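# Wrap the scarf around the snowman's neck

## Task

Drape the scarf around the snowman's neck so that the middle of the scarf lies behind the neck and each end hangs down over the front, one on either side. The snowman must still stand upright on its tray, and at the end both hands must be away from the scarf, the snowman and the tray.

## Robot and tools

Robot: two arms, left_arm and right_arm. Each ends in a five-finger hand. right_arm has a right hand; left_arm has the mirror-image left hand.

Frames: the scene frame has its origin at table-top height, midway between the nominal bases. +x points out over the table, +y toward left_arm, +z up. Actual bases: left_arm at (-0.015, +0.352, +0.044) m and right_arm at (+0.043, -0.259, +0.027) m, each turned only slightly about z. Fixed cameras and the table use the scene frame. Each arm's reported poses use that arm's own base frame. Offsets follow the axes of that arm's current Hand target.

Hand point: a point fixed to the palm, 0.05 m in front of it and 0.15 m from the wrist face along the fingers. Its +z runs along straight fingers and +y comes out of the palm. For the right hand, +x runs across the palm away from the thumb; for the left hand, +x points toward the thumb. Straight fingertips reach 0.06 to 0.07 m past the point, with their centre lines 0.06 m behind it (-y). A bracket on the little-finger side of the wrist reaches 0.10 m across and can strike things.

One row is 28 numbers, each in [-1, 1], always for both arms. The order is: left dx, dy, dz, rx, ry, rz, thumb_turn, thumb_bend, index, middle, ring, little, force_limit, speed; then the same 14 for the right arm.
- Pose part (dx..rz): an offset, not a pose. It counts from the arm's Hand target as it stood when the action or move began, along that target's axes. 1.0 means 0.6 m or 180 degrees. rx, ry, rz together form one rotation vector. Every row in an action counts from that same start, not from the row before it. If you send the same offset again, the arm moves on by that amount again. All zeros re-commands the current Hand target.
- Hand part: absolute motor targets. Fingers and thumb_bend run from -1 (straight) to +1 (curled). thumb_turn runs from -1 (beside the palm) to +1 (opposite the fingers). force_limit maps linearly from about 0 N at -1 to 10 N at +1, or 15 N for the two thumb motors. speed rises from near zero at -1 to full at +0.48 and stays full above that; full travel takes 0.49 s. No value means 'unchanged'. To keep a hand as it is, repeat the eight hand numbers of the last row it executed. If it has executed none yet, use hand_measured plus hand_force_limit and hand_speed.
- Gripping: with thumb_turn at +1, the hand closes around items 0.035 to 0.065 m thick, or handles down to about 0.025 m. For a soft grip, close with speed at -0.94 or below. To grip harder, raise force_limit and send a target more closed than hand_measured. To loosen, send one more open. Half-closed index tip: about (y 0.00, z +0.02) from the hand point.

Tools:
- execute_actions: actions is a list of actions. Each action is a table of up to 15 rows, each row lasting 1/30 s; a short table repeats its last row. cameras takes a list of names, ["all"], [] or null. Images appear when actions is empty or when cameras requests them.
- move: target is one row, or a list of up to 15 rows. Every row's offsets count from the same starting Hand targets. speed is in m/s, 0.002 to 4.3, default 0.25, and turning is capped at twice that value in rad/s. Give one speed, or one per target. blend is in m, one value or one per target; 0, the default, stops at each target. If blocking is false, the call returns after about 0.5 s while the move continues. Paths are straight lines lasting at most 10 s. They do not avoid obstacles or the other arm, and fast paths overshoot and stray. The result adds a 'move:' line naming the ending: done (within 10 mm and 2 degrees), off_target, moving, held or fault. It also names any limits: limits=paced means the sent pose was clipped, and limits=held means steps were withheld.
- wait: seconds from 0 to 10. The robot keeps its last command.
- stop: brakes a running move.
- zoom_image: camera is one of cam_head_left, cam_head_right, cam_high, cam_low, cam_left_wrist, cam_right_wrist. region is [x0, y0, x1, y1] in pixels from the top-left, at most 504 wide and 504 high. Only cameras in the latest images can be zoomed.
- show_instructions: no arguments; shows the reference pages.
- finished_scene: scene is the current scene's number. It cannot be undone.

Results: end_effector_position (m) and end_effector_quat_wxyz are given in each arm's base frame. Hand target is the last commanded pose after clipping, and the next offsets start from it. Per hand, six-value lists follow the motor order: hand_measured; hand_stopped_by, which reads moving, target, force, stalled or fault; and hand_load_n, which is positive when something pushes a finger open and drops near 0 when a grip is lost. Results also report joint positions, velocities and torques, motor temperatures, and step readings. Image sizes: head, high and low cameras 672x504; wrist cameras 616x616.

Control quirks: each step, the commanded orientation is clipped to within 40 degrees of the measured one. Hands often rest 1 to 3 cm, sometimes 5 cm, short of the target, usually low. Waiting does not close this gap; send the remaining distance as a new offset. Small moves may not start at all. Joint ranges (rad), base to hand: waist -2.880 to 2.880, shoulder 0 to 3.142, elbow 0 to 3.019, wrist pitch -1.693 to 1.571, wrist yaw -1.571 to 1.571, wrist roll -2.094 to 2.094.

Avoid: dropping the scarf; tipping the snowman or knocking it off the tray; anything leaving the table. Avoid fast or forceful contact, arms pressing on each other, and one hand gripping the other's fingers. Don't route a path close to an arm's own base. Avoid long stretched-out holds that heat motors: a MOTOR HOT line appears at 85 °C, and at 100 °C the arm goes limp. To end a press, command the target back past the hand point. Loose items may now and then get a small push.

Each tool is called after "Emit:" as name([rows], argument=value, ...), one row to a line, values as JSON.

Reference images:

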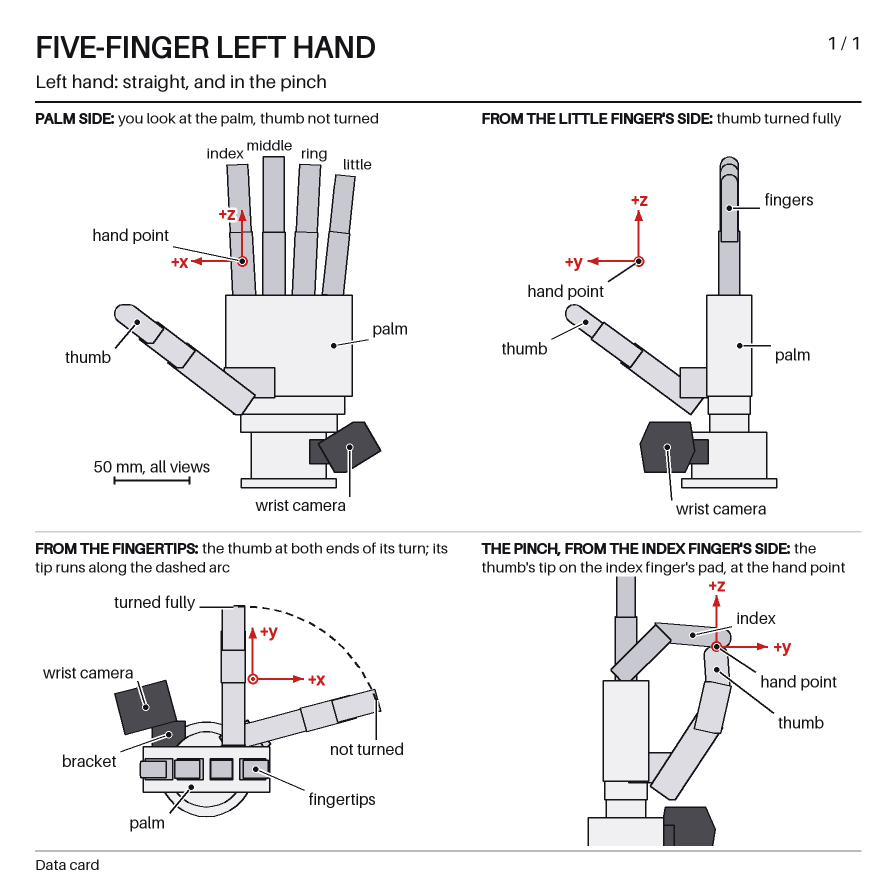

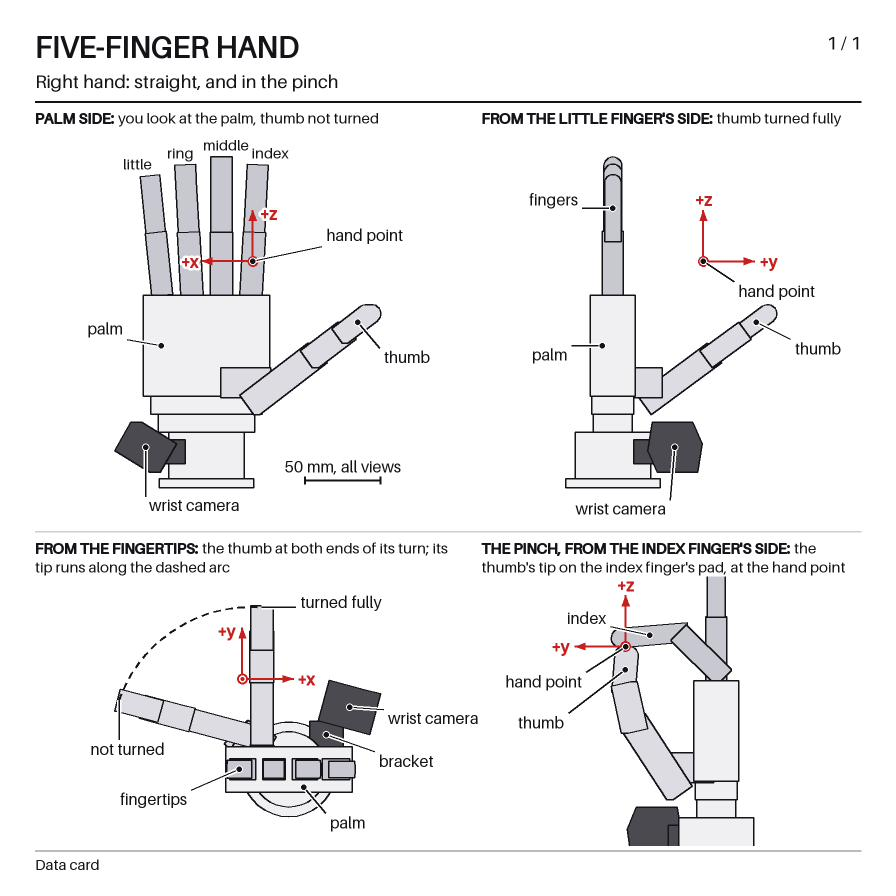

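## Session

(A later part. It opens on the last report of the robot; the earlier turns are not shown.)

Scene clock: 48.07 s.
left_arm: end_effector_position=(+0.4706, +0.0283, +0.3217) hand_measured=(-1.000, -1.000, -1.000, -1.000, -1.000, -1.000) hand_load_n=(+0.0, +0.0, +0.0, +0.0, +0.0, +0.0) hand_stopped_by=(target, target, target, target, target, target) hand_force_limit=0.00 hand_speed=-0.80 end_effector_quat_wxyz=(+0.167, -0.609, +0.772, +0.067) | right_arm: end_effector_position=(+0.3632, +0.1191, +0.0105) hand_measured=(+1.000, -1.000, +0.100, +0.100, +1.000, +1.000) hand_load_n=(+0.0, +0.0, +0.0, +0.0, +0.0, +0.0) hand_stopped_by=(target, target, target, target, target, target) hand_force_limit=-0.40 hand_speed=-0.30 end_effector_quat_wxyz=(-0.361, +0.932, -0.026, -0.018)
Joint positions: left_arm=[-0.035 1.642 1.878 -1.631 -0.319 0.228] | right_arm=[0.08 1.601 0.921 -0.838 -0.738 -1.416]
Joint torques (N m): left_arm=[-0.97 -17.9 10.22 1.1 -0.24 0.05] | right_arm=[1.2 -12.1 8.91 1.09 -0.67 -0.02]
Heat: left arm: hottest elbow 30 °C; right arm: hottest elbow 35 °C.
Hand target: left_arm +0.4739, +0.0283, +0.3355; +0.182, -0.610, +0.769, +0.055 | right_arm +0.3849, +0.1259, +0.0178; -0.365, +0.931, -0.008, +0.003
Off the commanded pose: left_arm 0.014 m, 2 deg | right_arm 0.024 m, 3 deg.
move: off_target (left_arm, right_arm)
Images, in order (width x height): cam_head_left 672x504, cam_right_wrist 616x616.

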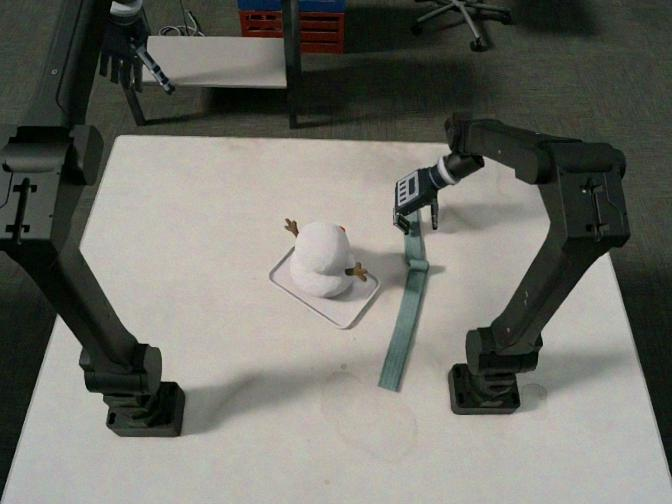

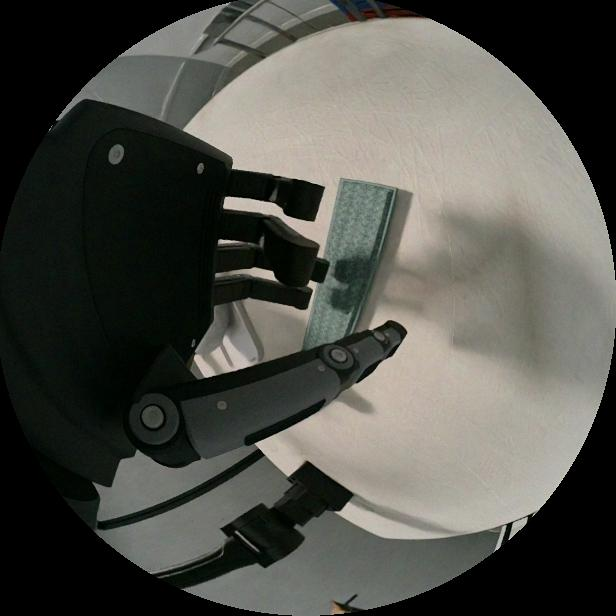

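Emit:
move(target=[0,0,0,0,0,0,-1,-1,-1,-1,-1,-1,0,-0.8,0.0248,0.0045,0.0253,0,0,0,1,-1,0.1,0.1,1,1,-0.4,-0.3], cameras=["cam_head_left","cam_right_wrist"], speed=0.1)

Emit:
zoom_image(camera="cam_head_left", region=[370, 160, 470, 260])

Emit:
zoom_image(camera="cam_right_wrist", region=[190, 130, 450, 390])

Scene clock: 53.73 s.
left_arm: end_effector_position=(+0.4706, +0.0283, +0.3217) hand_measured=(-1.000, -1.000, -1.000, -1.000, -1.000, -1.000) hand_load_n=(+0.0, +0.0, +0.0, +0.0, +0.0, +0.0) hand_stopped_by=(target, target, target, target, target, target) hand_force_limit=0.00 hand_speed=-0.80 end_effector_quat_wxyz=(+0.167, -0.609, +0.772, +0.067) | right_arm: end_effector_position=(+0.3800, +0.1265, +0.0062) hand_measured=(+1.000, -1.000, +0.100, +0.100, +1.000, +1.000) hand_load_n=(+0.0, +0.0, +0.0, -4.0, +0.5, +0.0) hand_stopped_by=(target, target, target, target, target, target) hand_force_limit=-0.40 hand_speed=-0.30 end_effector_quat_wxyz=(-0.364, +0.931, -0.022, -0.012)
Joint positions: left_arm=[-0.035 1.642 1.878 -1.631 -0.319 0.228] | right_arm=[0.093 1.638 0.953 -0.809 -0.741 -1.402]
Joint torques (N m): left_arm=[-0.67 -17.67 10.22 1.13 -0.26 0.05] | right_arm=[1.44 -11.34 8.7 1.61 -0.47 0.05]
Heat: left arm: hottest elbow 30 °C; right arm: hottest elbow 36 °C.
Hand target: left_arm +0.4739, +0.0283, +0.3355; +0.182, -0.610, +0.769, +0.055 | right_arm +0.4000, +0.1340, +0.0049; -0.365, +0.931, -0.007, +0.003
Off the commanded pose: left_arm 0.014 m, 2 deg | right_arm 0.021 m, 2 deg.
move: off_target (left_arm, right_arm)
Images, in order (width x height): cam_head_left 672x504, cam_right_wrist 616x616.

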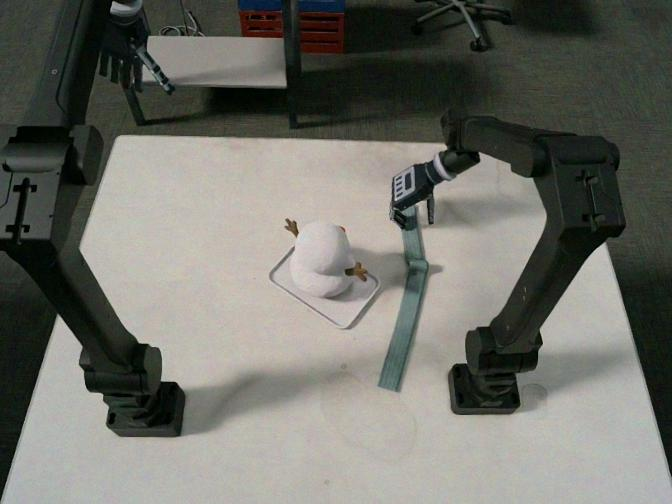

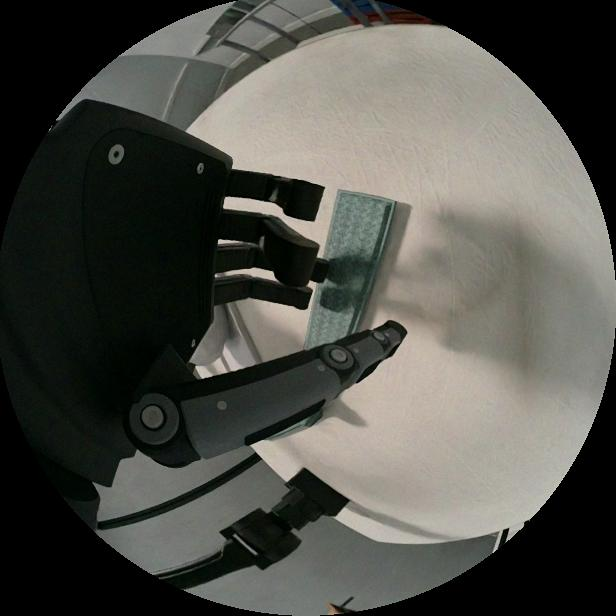

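Scaled by 5.040.

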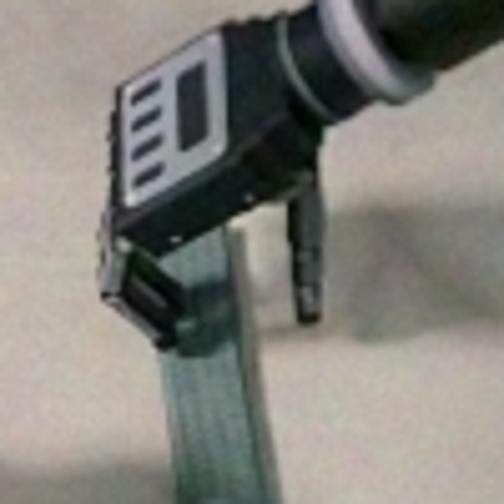

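Scaled by 1.938 from the camera's 616x616 image, which has a finer 880x880 frame.

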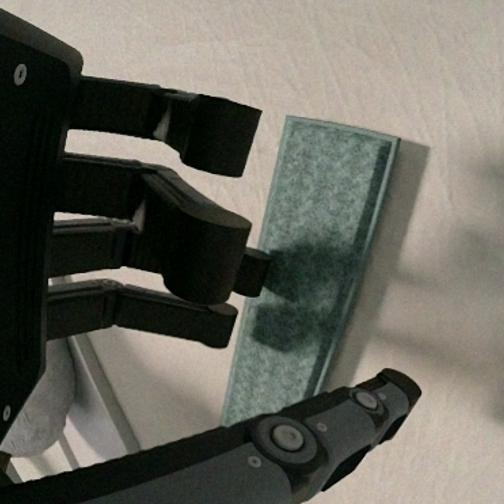

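Emit:
move(target=[0,0,0,0,0,0,-1,-1,-1,-1,-1,-1,0,-0.8,0,0.0085,0.0263,0,0,0,1,-1,0.1,0.1,1,1,-0.4,-0.3], cameras=["cam_head_left","cam_right_wrist"], speed=0.1)

Emit:
zoom_image(camera="cam_head_left", region=[370, 160, 470, 260])

Emit:
zoom_image(camera="cam_right_wrist", region=[190, 130, 450, 390])

Scene clock: 55.47 s.
left_arm: end_effector_position=(+0.4706, +0.0283, +0.3217) hand_measured=(-1.000, -1.000, -1.000, -1.000, -1.000, -1.000) hand_load_n=(+0.5, +0.0, +0.0, +0.0, +0.0, +0.0) hand_stopped_by=(target, target, target, target, target, target) hand_force_limit=0.00 hand_speed=-0.80 end_effector_quat_wxyz=(+0.167, -0.609, +0.772, +0.067) | right_arm: end_effector_position=(+0.3870, +0.1327, +0.0044) hand_measured=(+1.000, -1.000, +0.100, +0.100, +1.000, +1.000) hand_load_n=(+0.0, +0.0, +0.0, -9.5, +0.0, +0.0) hand_stopped_by=(target, target, target, target, target, target) hand_force_limit=-0.40 hand_speed=-0.30 end_effector_quat_wxyz=(-0.367, +0.930, -0.026, -0.002)
Joint positions: left_arm=[-0.035 1.642 1.878 -1.631 -0.319 0.228] | right_arm=[0.103 1.643 0.953 -0.766 -0.744 -1.367]
Joint torques (N m): left_arm=[-0.56 -17.67 10.19 1.09 -0.23 0.05] | right_arm=[1.96 -9.64 7.51 2.11 -0.3 -0.09]
Heat: left arm: hottest elbow 30 °C; right arm: hottest elbow 36 °C.
Hand target: left_arm +0.4739, +0.0283, +0.3355; +0.182, -0.610, +0.769, +0.055 | right_arm +0.4000, +0.1409, -0.0102; -0.365, +0.931, -0.007, +0.003
Off the commanded pose: left_arm 0.014 m, 2 deg | right_arm 0.021 m, 2 deg.
move: off_target (left_arm, right_arm)
Images, in order (width x height): cam_head_left 672x504, cam_right_wrist 616x616.

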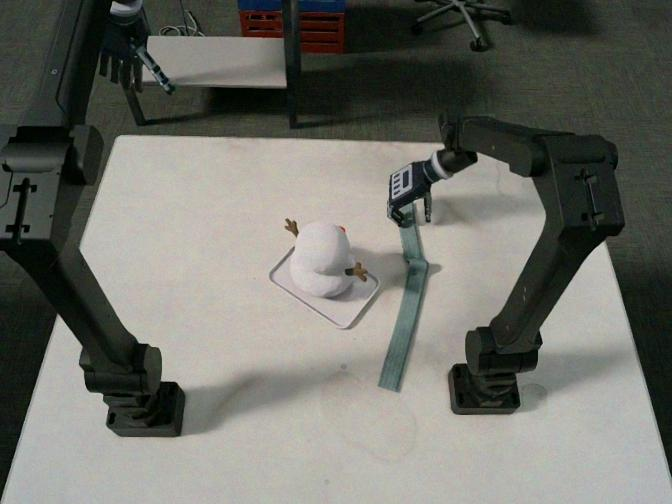

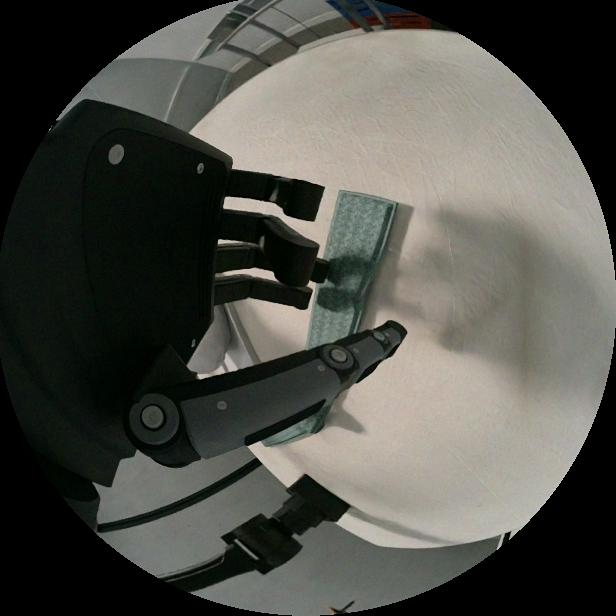

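Scaled by 5.040.

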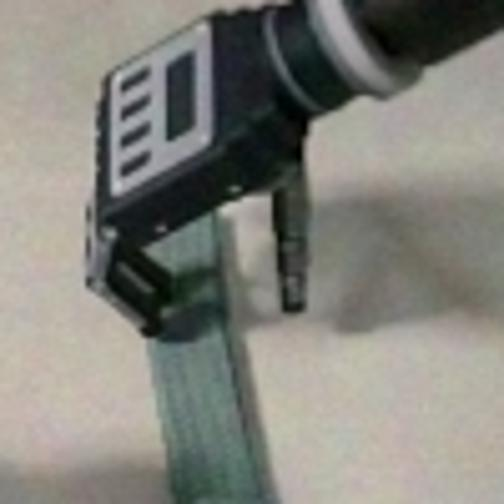

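Scaled by 1.938 from the camera's 616x616 image, which has a finer 880x880 frame.

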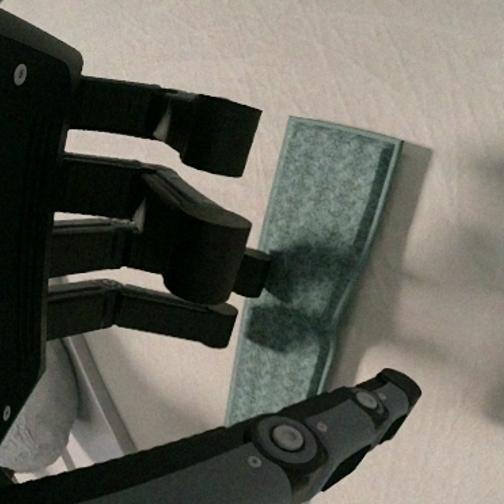

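Emit:
move([
  [0,0,0,0,0,0,-1,-1,-1,-1,-1,-1,0,-0.8,0,-0.0383,-0.0145,0,0,0,1,-1,0.1,0.1,1,1,-0.4,-0.3],
  [0,0,0,0,0,0,-1,-1,-1,-1,-1,-1,0,-0.8,0,-0.0305,-0.0059,0,0,0,1,-1,0.1,0.1,1,1,-0.4,-0.3],
], cameras=["cam_head_left","cam_right_wrist"], speed=0.1)

Emit:
zoom_image(camera="cam_head_left", region=[370, 160, 470, 260])

Emit:
zoom_image(camera="cam_right_wrist", region=[190, 130, 450, 390])

Scene clock: 57.43 s.
left_arm: end_effector_position=(+0.4706, +0.0283, +0.3217) hand_measured=(-1.000, -1.000, -1.000, -1.000, -1.000, -1.000) hand_load_n=(+0.0, +0.0, +0.0, +0.5, +0.0, +0.0) hand_stopped_by=(target, target, target, target, target, target) hand_force_limit=0.00 hand_speed=-0.80 end_effector_quat_wxyz=(+0.167, -0.609, +0.772, +0.067) | right_arm: end_effector_position=(+0.3868, +0.1450, +0.0062) hand_measured=(+1.000, -1.000, +0.100, +0.100, +1.000, +1.000) hand_load_n=(+0.0, +0.0, +0.0, -3.0, +0.0, +0.0) hand_stopped_by=(target, target, target, target, target, target) hand_force_limit=-0.40 hand_speed=-0.30 end_effector_quat_wxyz=(-0.365, +0.931, -0.015, -0.005)
Joint positions: left_arm=[-0.035 1.642 1.878 -1.631 -0.319 0.228] | right_arm=[0.135 1.644 0.962 -0.763 -0.739 -1.355]
Joint torques (N m): left_arm=[-0.73 -17.85 10.24 1.07 -0.24 0.04] | right_arm=[1.38 -11.81 8.09 1.42 -0.36 0.06]
Heat: left arm: hottest elbow 30 °C; right arm: hottest elbow 36 °C.
Hand target: left_arm +0.4739, +0.0283, +0.3355; +0.182, -0.610, +0.769, +0.055 | right_arm +0.4004, +0.1519, +0.0049; -0.365, +0.931, -0.008, +0.003
Off the commanded pose: left_arm 0.014 m, 2 deg | right_arm 0.015 m, 1 deg.
move: off_target (left_arm, right_arm)
Images, in order (width x height): cam_head_left 672x504, cam_right_wrist 616x616.

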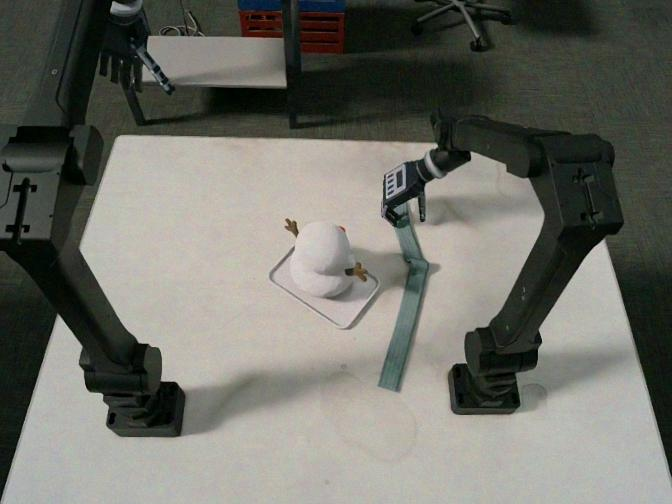

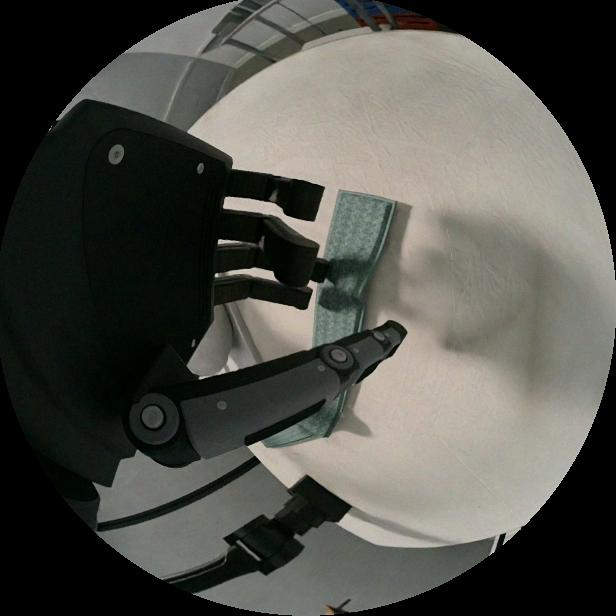

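Scaled by 5.040.

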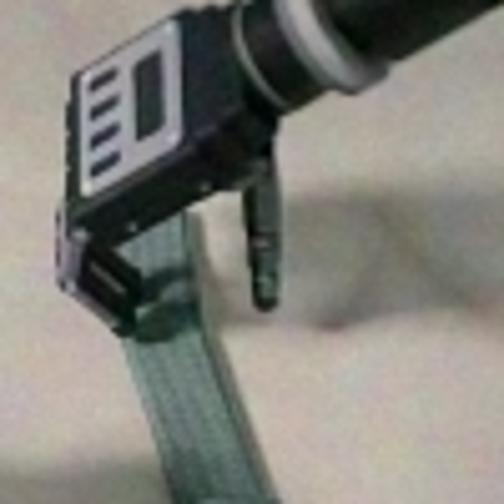

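Scaled by 1.938 from the camera's 616x616 image, which has a finer 880x880 frame.

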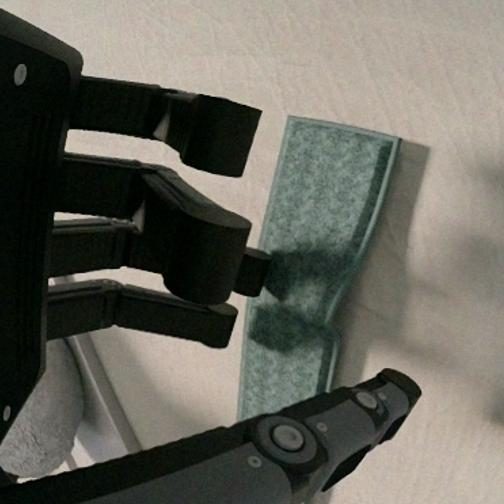

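Emit:
move([
  [0,0,0,0,0,0,-1,-1,-1,-1,-1,-1,0,-0.8,0,-0.034,-0.0367,0,0,0,1,-1,0.1,0.1,1,1,-0.4,-0.3],
  [0,0,0,0,0,0,-1,-1,-1,-1,-1,-1,0,-0.8,0,-0.049,-0.0227,0,0,0,1,-1,0.1,0.1,1,1,-0.4,-0.3],
], cameras=["cam_head_left","cam_right_wrist"], speed=0.1)

Emit:
zoom_image(camera="cam_head_left", region=[370, 160, 470, 260])

Emit:
zoom_image(camera="cam_right_wrist", region=[190, 130, 450, 390])

Scene clock: 59.60 s.
left_arm: end_effector_position=(+0.4706, +0.0283, +0.3217) hand_measured=(-1.000, -1.000, -1.000, -1.000, -1.000, -1.000) hand_load_n=(+0.0, +0.0, +0.0, +0.0, +0.0, +0.0) hand_stopped_by=(target, target, target, target, target, target) hand_force_limit=0.00 hand_speed=-0.80 end_effector_quat_wxyz=(+0.167, -0.609, +0.772, +0.067) | right_arm: end_effector_position=(+0.3789, +0.1572, +0.0195) hand_measured=(+1.000, -1.000, +0.100, +0.100, +1.000, +1.000) hand_load_n=(-0.5, +0.0, +0.0, +0.0, +0.0, +0.0) hand_stopped_by=(target, target, target, target, target, target) hand_force_limit=-0.40 hand_speed=-0.30 end_effector_quat_wxyz=(-0.361, +0.932, -0.018, -0.023)
Joint positions: left_arm=[-0.035 1.642 1.878 -1.631 -0.319 0.228] | right_arm=[0.167 1.626 0.981 -0.813 -0.734 -1.321]
Joint torques (N m): left_arm=[-0.67 -17.79 10.17 1.09 -0.26 0.05] | right_arm=[0.97 -14.33 9.22 1.03 -0.38 0.13]
Heat: left arm: hottest elbow 30 °C; right arm: hottest elbow 36 °C.
Hand target: left_arm +0.4739, +0.0283, +0.3355; +0.182, -0.610, +0.769, +0.055 | right_arm +0.4005, +0.1643, +0.0348; -0.365, +0.931, -0.008, +0.003
Off the commanded pose: left_arm 0.014 m, 2 deg | right_arm 0.027 m, 3 deg.
move: off_target (left_arm, right_arm)
Images, in order (width x height): cam_head_left 672x504, cam_right_wrist 616x616.

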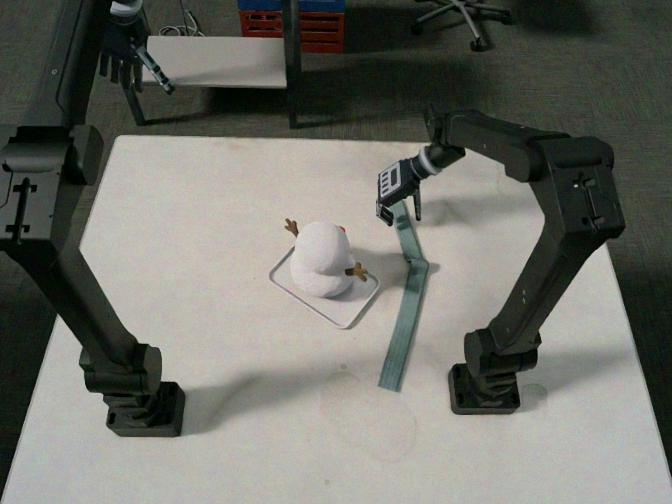

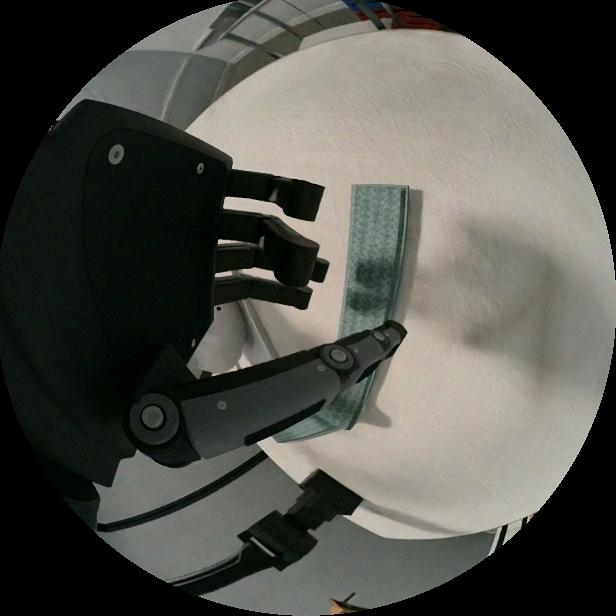

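Scaled by 5.040.

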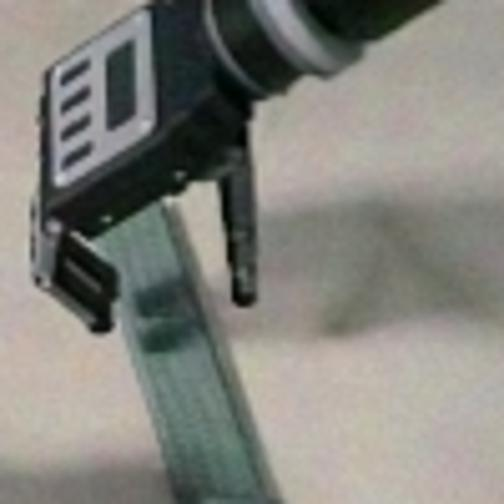

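Scaled by 1.938 from the camera's 616x616 image, which has a finer 880x880 frame.

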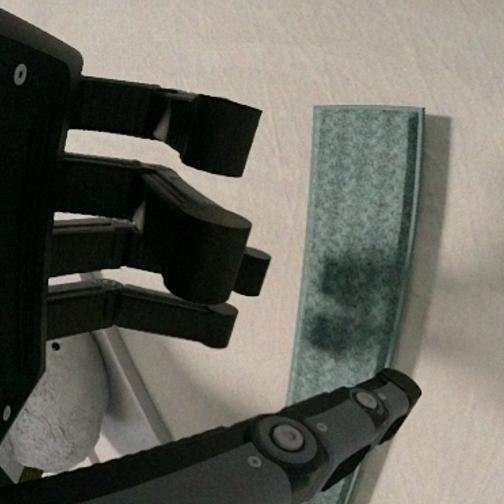

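Emit:
move([
  [0,0,0,0,0,0,-1,-1,-1,-1,-1,-1,0,-0.8,-0.0132,0.016,-0.0033,0,-0.0453,-0.0489,1,-1,0.1,0.1,1,1,-0.4,-0.3],
  [0,0,0,0,0,0,-1,-1,-1,-1,-1,-1,0,-0.8,-0.0132,0.038,0.02,0,-0.0453,-0.0489,1,-1,0.1,0.1,1,1,-0.4,-0.3],
], cameras=["cam_head_left","cam_right_wrist"], speed=0.1)

Emit:
zoom_image(camera="cam_head_left", region=[370, 160, 470, 260])

Emit:
zoom_image(camera="cam_right_wrist", region=[190, 130, 450, 390])

Scene clock: 62.97 s.
left_arm: end_effector_position=(+0.4706, +0.0283, +0.3217) hand_measured=(-1.000, -1.000, -1.000, -1.000, -1.000, -1.000) hand_load_n=(+0.0, +0.0, +0.0, +0.0, +0.0, +0.0) hand_stopped_by=(target, target, target, target, target, target) hand_force_limit=0.00 hand_speed=-0.80 end_effector_quat_wxyz=(+0.167, -0.609, +0.772, +0.067) | right_arm: end_effector_position=(+0.3796, +0.1515, +0.0082) hand_measured=(+1.000, -1.000, +0.100, +0.100, +1.000, +1.000) hand_load_n=(+0.0, +0.0, +0.0, +0.0, +0.0, +0.0) hand_stopped_by=(target, target, target, target, target, target) hand_force_limit=-0.40 hand_speed=-0.30 end_effector_quat_wxyz=(-0.360, +0.928, +0.079, -0.049)
Joint positions: left_arm=[-0.035 1.642 1.878 -1.631 -0.319 0.228] | right_arm=[0.167 1.702 1.047 -0.965 -0.743 -1.592]
Joint torques (N m): left_arm=[-0.62 -17.96 10.22 1.11 -0.25 0.06] | right_arm=[0.62 -13.57 7.43 0.88 -0.67 -0.02]
Heat: left arm: hottest elbow 31 °C; right arm: hottest elbow 36 °C.
Hand target: left_arm +0.4739, +0.0283, +0.3355; +0.182, -0.610, +0.769, +0.055 | right_arm +0.3924, +0.1558, +0.0105; -0.363, +0.927, +0.090, -0.036
Off the commanded pose: left_arm 0.014 m, 2 deg | right_arm 0.014 m, 2 deg.
move: off_target (left_arm, right_arm)
Images, in order (width x height): cam_head_left 672x504, cam_right_wrist 616x616.

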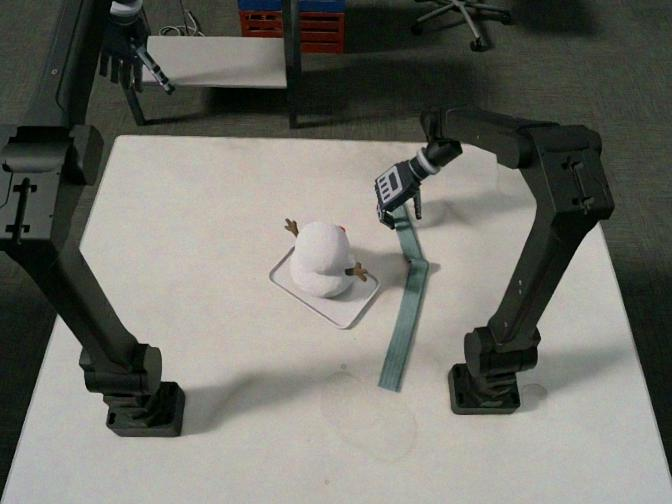

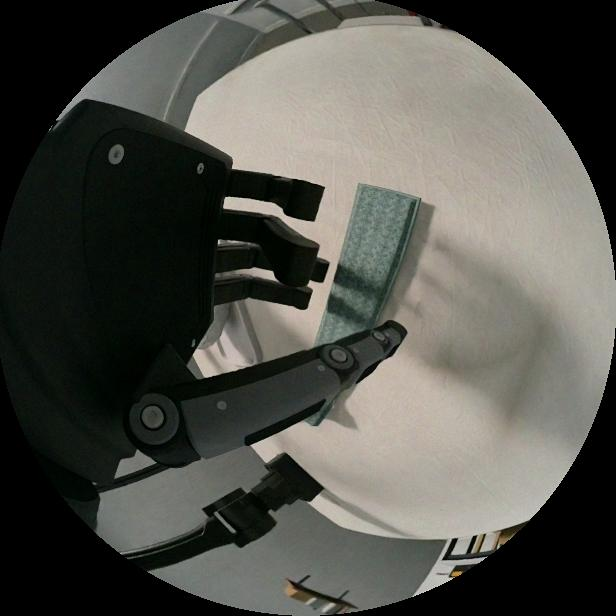

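Scaled by 5.040.

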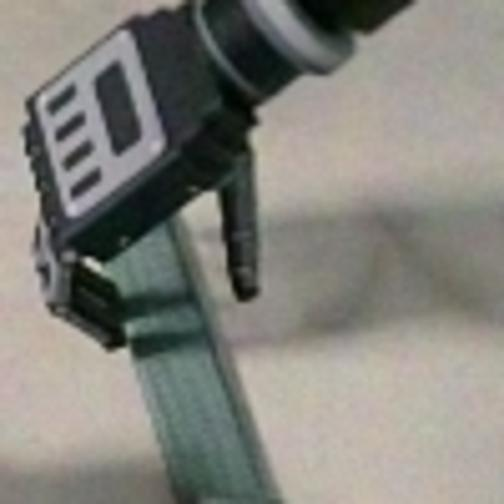

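Scaled by 1.938 from the camera's 616x616 image, which has a finer 880x880 frame.

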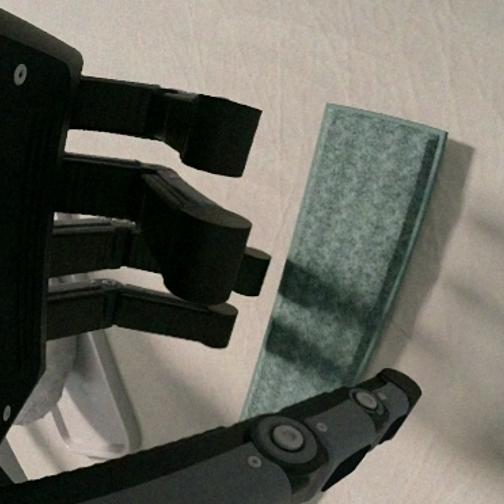

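Emit:
move([
  [0,0,0,0,0,0,-1,-1,-1,-1,-1,-1,0,-0.8,0,0.0045,0.0049,0,0,0,1,-1,0.1,0.1,1,1,-0.4,-0.3],
  [0,0,0,0,0,0,-1,-1,-1,-1,-1,-1,0,-0.8,0,0.0045,0.0049,0,0,0,1,-1,0.7,0.7,1,1,-0.3,-0.7],
], cameras=["cam_head_left","cam_right_wrist"], speed=0.1)

Emit:
zoom_image(camera="cam_head_left", region=[370, 160, 470, 260])

Emit:
zoom_image(camera="cam_right_wrist", region=[190, 130, 450, 390])

Scene clock: 65.17 s.
left_arm: end_effector_position=(+0.4706, +0.0283, +0.3217) hand_measured=(-1.000, -1.000, -1.000, -1.000, -1.000, -1.000) hand_load_n=(-0.5, +0.0, +0.0, +0.0, +0.0, +0.0) hand_stopped_by=(target, target, target, target, target, target) hand_force_limit=0.00 hand_speed=-0.80 end_effector_quat_wxyz=(+0.167, -0.609, +0.772, +0.067) | right_arm: end_effector_position=(+0.3821, +0.1519, +0.0069) hand_measured=(+1.000, -1.000, +0.700, +0.700, +1.000, +1.000) hand_load_n=(+0.0, +0.0, +0.0, +0.0, +0.0, +0.0) hand_stopped_by=(target, target, target, target, target, target) hand_force_limit=-0.30 hand_speed=-0.70 end_effector_quat_wxyz=(-0.361, +0.928, +0.081, -0.045)
Joint positions: left_arm=[-0.035 1.642 1.878 -1.631 -0.319 0.228] | right_arm=[0.167 1.704 1.047 -0.954 -0.743 -1.593]
Joint torques (N m): left_arm=[-0.73 -17.79 10.15 1.09 -0.23 0.04] | right_arm=[0.62 -13.45 7.23 0.87 -0.66 -0.02]
Heat: left arm: hottest elbow 31 °C; right arm: hottest elbow 36 °C.
Hand target: left_arm +0.4739, +0.0283, +0.3355; +0.182, -0.610, +0.769, +0.055 | right_arm +0.3924, +0.1559, +0.0065; -0.363, +0.927, +0.090, -0.036
Off the commanded pose: left_arm 0.014 m, 2 deg | right_arm 0.011 m, 2 deg.
move: off_target (left_arm, right_arm); target 2's new numbers were sent with right_arm's hand 0.011 m and 2 deg from that target
Images, in order (width x height): cam_head_left 672x504, cam_right_wrist 616x616.

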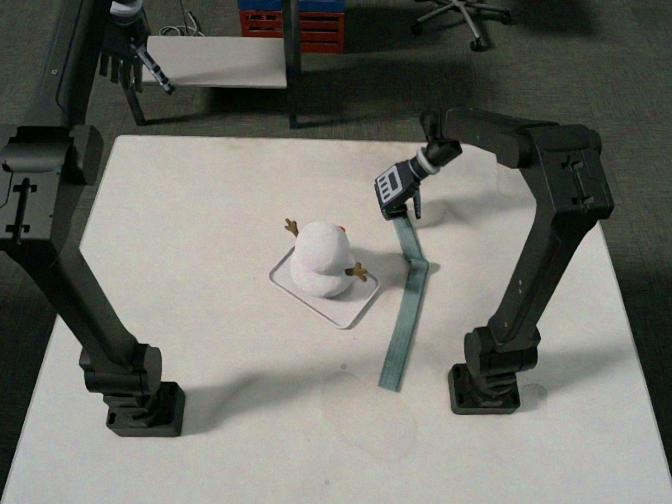

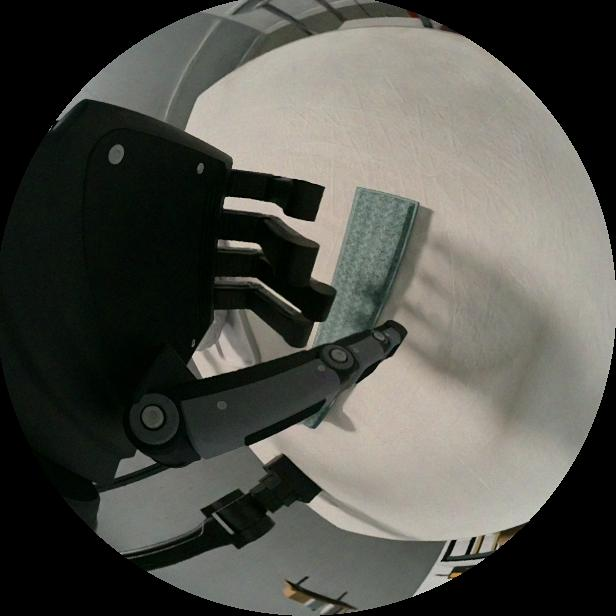

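Scaled by 5.040.

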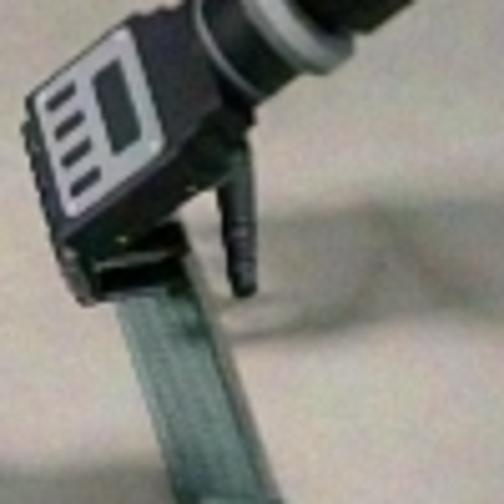

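Scaled by 1.938 from the camera's 616x616 image, which has a finer 880x880 frame.

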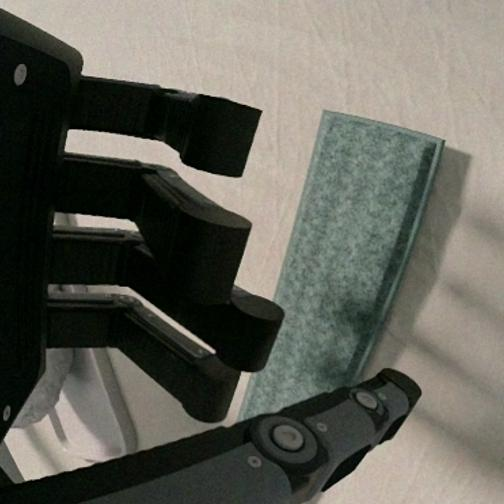

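Emit:
move([
  [0,0,0,0,0,0,-1,-1,-1,-1,-1,-1,0,-0.8,0,-0.0093,-0.0003,0,0,0,1,-1,0.18,0.18,1,1,-0.3,-0.3],
  [0,0,0,0,0,0,-1,-1,-1,-1,-1,-1,0,-0.8,0,-0.0093,-0.0003,0,0,0,1,-1,0.2,0.2,1,1,-0.3,-0.3],
  [0,0,0,0,0,0,-1,-1,-1,-1,-1,-1,0,-0.8,0,0.0013,0.0112,0,0,0,1,-1,0.2,0.2,1,1,-0.3,-0.3],
], cameras=["cam_head_left","cam_right_wrist"], speed=0.1)

Emit:
zoom_image(camera="cam_head_left", region=[370, 160, 470, 260])

Emit:
zoom_image(camera="cam_right_wrist", region=[190, 130, 450, 390])

Scene clock: 69.03 s.
left_arm: end_effector_position=(+0.4706, +0.0283, +0.3217) hand_measured=(-1.000, -1.000, -1.000, -1.000, -1.000, -1.000) hand_load_n=(+0.0, -0.5, +0.0, +0.0, +0.0, +0.0) hand_stopped_by=(target, target, target, target, target, target) hand_force_limit=0.00 hand_speed=-0.80 end_effector_quat_wxyz=(+0.167, -0.609, +0.772, +0.067) | right_arm: end_effector_position=(+0.3866, +0.1529, +0.0027) hand_measured=(+1.000, -1.000, +0.200, +0.200, +1.000, +1.000) hand_load_n=(+0.0, +0.0, +0.0, +0.0, +0.0, +0.0) hand_stopped_by=(target, target, target, target, target, target) hand_force_limit=-0.30 hand_speed=-0.30 end_effector_quat_wxyz=(-0.361, +0.928, +0.083, -0.039)
Joint positions: left_arm=[-0.035 1.642 1.878 -1.631 -0.319 0.228] | right_arm=[0.168 1.713 1.047 -0.932 -0.744 -1.593]
Joint torques (N m): left_arm=[-0.62 -17.55 10.13 1.02 -0.25 0.06] | right_arm=[1.32 -13.63 6.67 0.91 -0.66 0.1]
Heat: left arm: hottest elbow 31 °C; right arm: hottest elbow 36 °C.
Hand target: left_arm +0.4739, +0.0283, +0.3355; +0.182, -0.610, +0.769, +0.055 | right_arm +0.3917, +0.1598, +0.0011; -0.363, +0.927, +0.090, -0.035
Off the commanded pose: left_arm 0.014 m, 2 deg | right_arm 0.009 m, 1 deg.
move: off_target (left_arm); target 2's new numbers were sent with right_arm's hand 0.013 m and 2 deg from that target
Images, in order (width x height): cam_head_left 672x504, cam_right_wrist 616x616.

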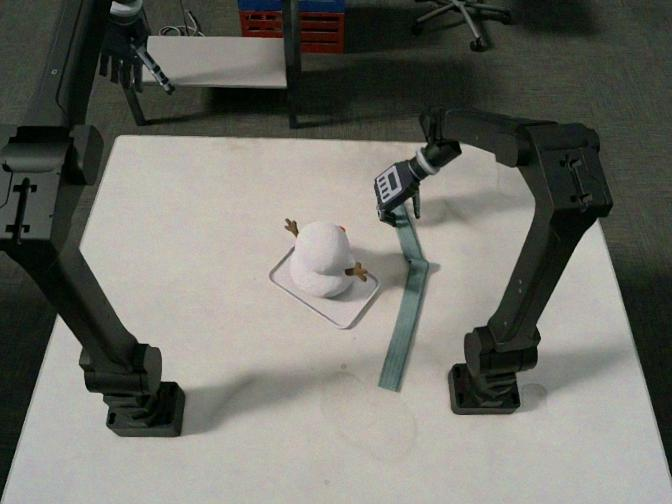

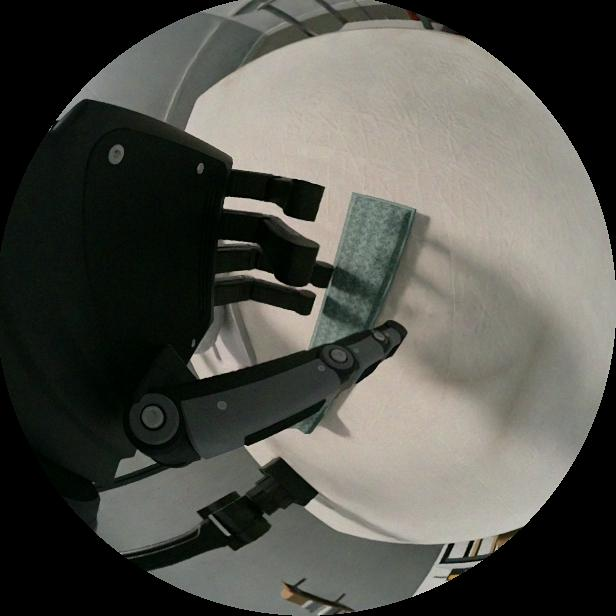

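Scaled by 5.040.

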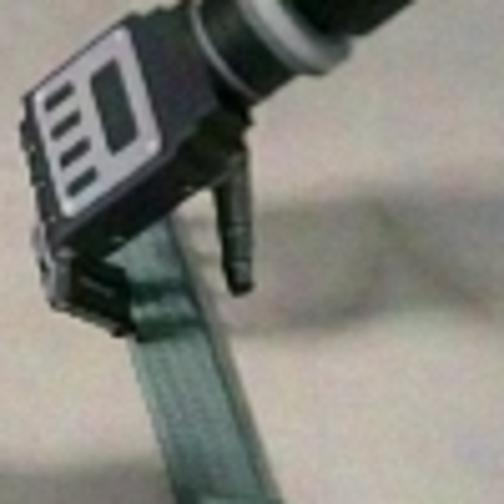

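Scaled by 1.938 from the camera's 616x616 image, which has a finer 880x880 frame.

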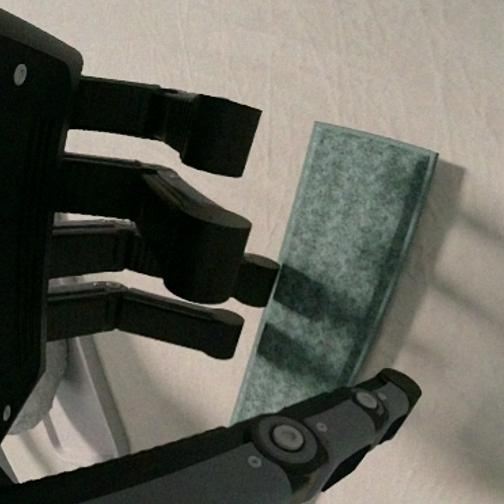

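Emit:
move([
  [0,0,0,0,0,0,-1,-1,-1,-1,-1,-1,0,-0.8,0,0.0057,0.0061,0,0,0,1,-1,0.2,0.2,1,1,-0.3,-0.3],
  [0,0,0,0,0,0,-1,-1,-1,-1,-1,-1,0,-0.8,0,0.0057,0.0061,0,0,0,1,-0.5,0.2,0.2,1,1,-0.3,-0.7],
], cameras=["cam_head_left","cam_right_wrist"], speed=0.1)

Emit:
zoom_image(camera="cam_head_left", region=[370, 160, 470, 260])

Emit:
zoom_image(camera="cam_right_wrist", region=[190, 130, 450, 390])

Scene clock: 71.60 s.
left_arm: end_effector_position=(+0.4706, +0.0283, +0.3217) hand_measured=(-1.000, -1.000, -1.000, -1.000, -1.000, -1.000) hand_load_n=(+0.0, +0.0, +0.0, +0.0, +0.0, +0.0) hand_stopped_by=(target, target, target, target, target, target) hand_force_limit=0.00 hand_speed=-0.80 end_effector_quat_wxyz=(+0.167, -0.609, +0.772, +0.067) | right_arm: end_effector_position=(+0.3884, +0.1535, +0.0020) hand_measured=(+1.000, -0.500, +0.200, +0.200, +1.000, +1.000) hand_load_n=(+0.0, +0.0, +0.0, -1.0, +0.5, +0.0) hand_stopped_by=(target, target, target, target, target, target) hand_force_limit=-0.30 hand_speed=-0.70 end_effector_quat_wxyz=(-0.362, +0.928, +0.084, -0.036)
Joint positions: left_arm=[-0.035 1.642 1.878 -1.631 -0.319 0.228] | right_arm=[0.168 1.714 1.047 -0.924 -0.745 -1.593]
Joint torques (N m): left_arm=[-0.56 -17.61 10.17 1.09 -0.24 0.04] | right_arm=[1.32 -13.1 6.28 1.13 -0.6 0.09]
Heat: left arm: hottest elbow 31 °C; right arm: hottest elbow 36 °C.
Hand target: left_arm +0.4739, +0.0283, +0.3355; +0.182, -0.610, +0.769, +0.055 | right_arm +0.3917, +0.1598, -0.0039; -0.363, +0.927, +0.090, -0.035
Off the commanded pose: left_arm 0.014 m, 2 deg | right_arm 0.009 m, 1 deg.
move: off_target (left_arm)
Images, in order (width x height): cam_head_left 672x504, cam_right_wrist 616x616.

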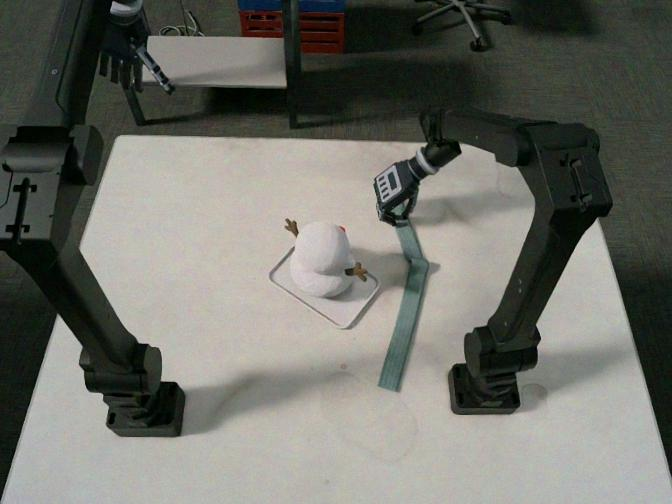

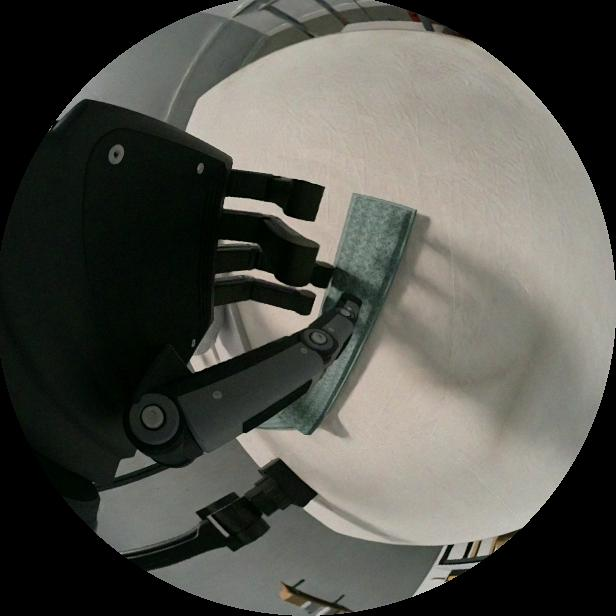

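Scaled by 5.040.

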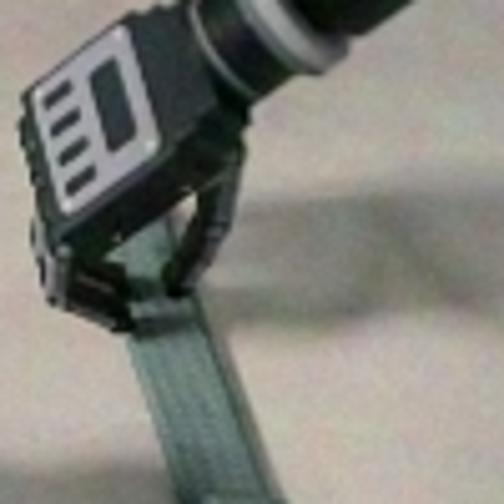

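Scaled by 1.938 from the camera's 616x616 image, which has a finer 880x880 frame.

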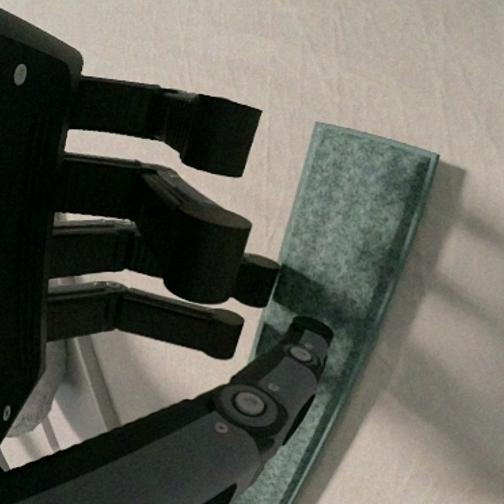

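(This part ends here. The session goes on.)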